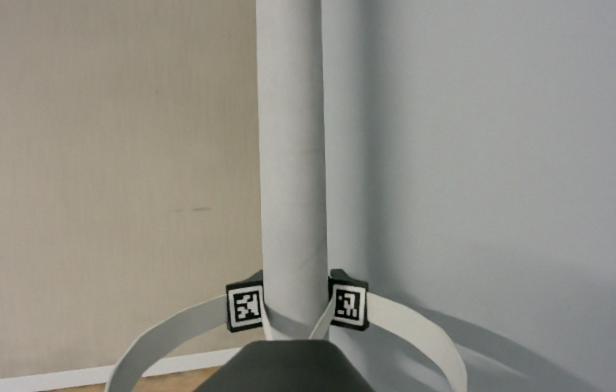

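>>> move --r2 '{"base": {"rotate_rad": 0.25}, "joints": {"wrist_yaw_rad": 0.425}, "speeds": {"wrist_yaw_rad": 0.8}, "pace": "slow", "contact_limits": {"rotate_rad": 0.8}}' --blocking false

>>> wait --seconds 2

>>> wait --seconds 0.3 --cameras '["r2_wrist_camera", "r2_head_camera", "r2_head_left_camera", "r1_head_camera"]'

Scene clock: 471.50 s.
earlier move: r2 done
move: r2 moving
r1: as last shown
r1.base_tilt: forward=-1.6 right=+1.2
r1.lidar_m: 1.07 0.97 1.28 2.16 2.26 1.94 1.83 1.95 2.65 2.54 1.31 1.15
r1.motor_effort: lift_m=+25(25) arm_m=-4(4) wheel_0=-2(2) wheel_1=-2(2) wheel_2=+0(1)
r1.servo_current: wrist_yaw_rad=52(65) wrist_pitch_rad=46(46) wrist_roll_rad=59(59) gripper_m=39(46)
r1.wrist_depth_mm: 715 - - - - - - / 707 - - - 1308 - - / 715 - - - 1255 - - / 707 - - - 1255 - - / 715 - - - - - - / 683 - 190 - 187 - - / 699 163 - 137 - - 854
r2.base_odometry: x=-1.616 y=-2.990 heading=-1.987
r2.turned_by_wheels: +0.125
r2.turned_by_imu: +0.129
r2.base_tilt: forward=-0.6 right=+0.0
r2.lidar_m: 0.41 0.50 2.36 2.43 3.40 2.02 3.44 2.46 2.39 1.20 0.67 0.51
r2.base_status: rotate_rad moving
r2.joint_positions: lift_m=+0.880 arm_m=+0.000 wrist_yaw_rad=+0.563 wrist_pitch_rad=+0.004 wrist_roll_rad=+0.002 gripper_m=-0.019
r2.joint_status: wrist_yaw_rad moving
r2.measured_speeds: translate_m=-0.002 strafe_m=+0.003 rotate_rad=+0.484 lift_m=+0.000 arm_m=+0.000 wrist_yaw_rad=-0.734 wrist_pitch_rad=+0.000 wrist_roll_rad=+0.000
r2.motor_effort: lift_m=+21(21) arm_m=-3(4) wheel_0=+6(13) wheel_1=-10(10) wheel_2=+6(9)
r2.servo_current: wrist_yaw_rad=663(722) wrist_pitch_rad=46(46) wrist_roll_rad=33(52) gripper_m=98(98)
r2.contact_limits: rotate_rad 0.8
r2.hand_pose: x=+0.4614 y=+0.0801 z=+1.0568 quat_wxyz=(+0.961, +0.000, +0.002, +0.278) (m; r2's base frame)
r2.wrist_depth_mm: - - - 166 214 184 - / - - - 166 216 186 169 / - - - 169 217 187 170 / - - - 169 218 189 - / - - - 170 220 189 173 / - - 188 172 180 191 173 / - - - - 223 184 173
pictures: none

Scene clock: 472.30 s.
earlier move: r2 done
r1.base_odometry: x=+0.404 y=+1.338 heading=+2.890
r1.turned_by_wheels: +0.000
r1.turned_by_imu: +0.000
r1.base_tilt: forward=-1.6 right=+1.3
r1.lidar_m: 1.07 0.97 1.28 2.16 2.22 1.96 1.86 1.95 2.66 2.54 1.34 1.14
r1.base_status: not commanded
r1.joint_positions: lift_m=+0.750 arm_m=+0.000 wrist_yaw_rad=+0.003 wrist_pitch_rad=+0.002 wrist_roll_rad=+0.000 gripper_m=+0.056
r1.joint_status: not commanded
r1.measured_speeds: all 0
r1.motor_effort: lift_m=+25(25) arm_m=-4(4) wheel_0=-2(2) wheel_1=-2(2) wheel_2=+0(1)
r1.servo_current: wrist_yaw_rad=65(65) wrist_pitch_rad=33(46) wrist_roll_rad=46(65) gripper_m=39(46)
r1.hand_pose: x=+0.4596 y=-0.0866 z=+0.9271 quat_wxyz=(+1.000, +0.000, +0.001, +0.001) (m; r1's base frame)
r1.wrist_depth_mm: 707 - - - - - - / 723 - - - 1229 - - / 715 - - - 1229 - - / 707 - - - 1255 - - / 707 - - - - - - / 691 - 190 - 187 - - / 699 163 - 137 - 1983 854
r2.base_odometry: x=-1.616 y=-2.990 heading=-1.863
r2.turned_by_wheels: +0.123
r2.turned_by_imu: +0.122
r2.base_tilt: forward=-0.7 right=+0.1
r2.lidar_m: 0.41 1.38 2.34 2.59 2.09 2.03 3.07 2.41 2.25 1.07 0.61 0.46
r2.base_status: done
r2.joint_positions: lift_m=+0.880 arm_m=+0.000 wrist_yaw_rad=+0.428 wrist_pitch_rad=+0.004 wrist_roll_rad=+0.002 gripper_m=-0.019
r2.joint_status: all done
r2.measured_speeds: all 0
r2.motor_effort: lift_m=+21(21) arm_m=-1(4) wheel_0=-8(13) wheel_1=-9(10) wheel_2=+2(9)
r2.servo_current: wrist_yaw_rad=59(722) wrist_pitch_rad=39(46) wrist_roll_rad=52(59) gripper_m=91(104)
r2.contact_limits: rotate_rad 0.8
r2.hand_pose: x=+0.4696 y=+0.0401 z=+1.0568 quat_wxyz=(+0.977, +0.001, +0.002, +0.212) (m; r2's base frame)
r2.wrist_depth_mm: - - - 164 217 194 174 / - - - 165 220 191 175 / - - - 166 221 193 176 / - - - 166 222 198 178 / - - - 167 225 195 179 / - - 185 168 179 193 179 / - - - - 222 189 180
wait: 0.80 of 2 s (r2 has come to rest)
pictures: none

Scene clock: 472.60 s.
r1.base_odometry: x=+0.404 y=+1.338 heading=+2.890
r1.turned_by_wheels: +0.000
r1.turned_by_imu: +0.000
r1.base_tilt: forward=-1.6 right=+1.3
r1.lidar_m: 1.05 0.97 1.31 2.15 2.24 1.95 1.85 1.93 2.63 2.53 1.38 1.16
r1.base_status: not commanded
r1.joint_positions: lift_m=+0.750 arm_m=+0.000 wrist_yaw_rad=+0.003 wrist_pitch_rad=+0.002 wrist_roll_rad=+0.000 gripper_m=+0.056
r1.joint_status: not commanded
r1.measured_speeds: all 0
r1.motor_effort: lift_m=+25(25) arm_m=-4(4) wheel_0=-1(2) wheel_1=-2(2) wheel_2=+0(1)
r1.servo_current: wrist_yaw_rad=39(65) wrist_pitch_rad=46(46) wrist_roll_rad=59(65) gripper_m=46(46)
r1.hand_pose: x=+0.4596 y=-0.0866 z=+0.9271 quat_wxyz=(+1.000, +0.000, +0.001, +0.001) (m; r1's base frame)
r1.wrist_depth_mm: 707 - - - - - - / 715 - - - 1255 - - / 715 - - - 1255 - - / 715 - - - 1229 - - / 715 - - - - - - / 683 - 190 - 187 - - / 707 163 - 137 - - 854
r2.base_odometry: x=-1.616 y=-2.990 heading=-1.863
r2.turned_by_wheels: +0.000
r2.turned_by_imu: +0.000
r2.base_tilt: forward=-0.7 right=+0.0
r2.lidar_m: 0.40 1.39 2.36 2.53 2.09 2.02 3.08 2.43 2.25 1.08 0.60 0.48
r2.base_status: done
r2.joint_positions: lift_m=+0.880 arm_m=+0.000 wrist_yaw_rad=+0.428 wrist_pitch_rad=+0.004 wrist_roll_rad=+0.002 gripper_m=-0.019
r2.joint_status: all done
r2.measured_speeds: all 0
r2.motor_effort: lift_m=+21(21) arm_m=+0(4) wheel_0=-8(13) wheel_1=-9(10) wheel_2=+1(9)
r2.servo_current: wrist_yaw_rad=39(722) wrist_pitch_rad=39(46) wrist_roll_rad=46(59) gripper_m=104(104)
r2.contact_limits: rotate_rad 0.8
r2.hand_pose: x=+0.4696 y=+0.0401 z=+1.0568 quat_wxyz=(+0.977, +0.001, +0.002, +0.212) (m; r2's base frame)
r2.wrist_depth_mm: - - - 164 216 194 174 / - - - 165 220 191 175 / - - - 166 221 193 177 / - - - 166 223 198 178 / - - - 167 224 196 179 / - - 185 168 179 193 179 / - - - - 222 190 181
wait: 0.30 s; at rest by 0.27 s
pictures: r1_head_camera, r2_head_camera, r2_head_left_camera, r2_wrist_camera
Images, in order (width x height): r1_head_camera 420x560, r2_head_camera 420x560, r2_head_left_camera 420x672, r2_wrist_camera 616x392.

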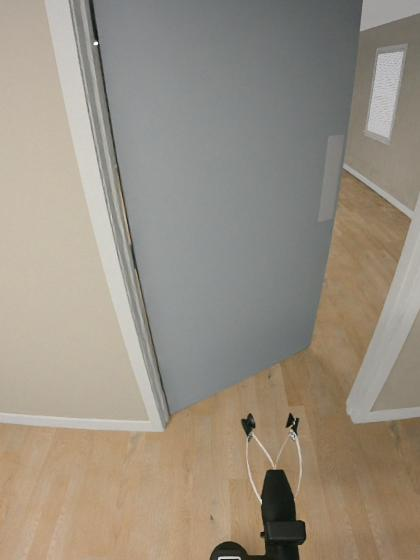

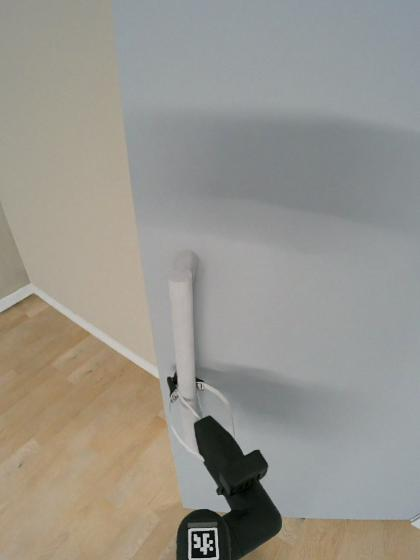

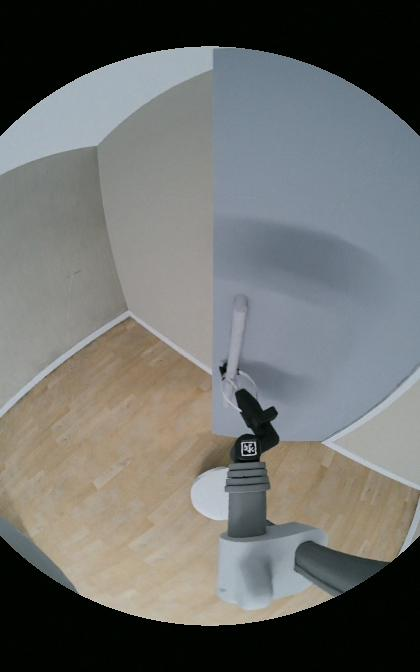

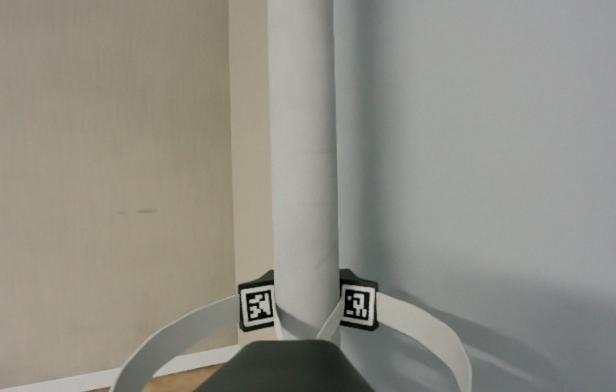

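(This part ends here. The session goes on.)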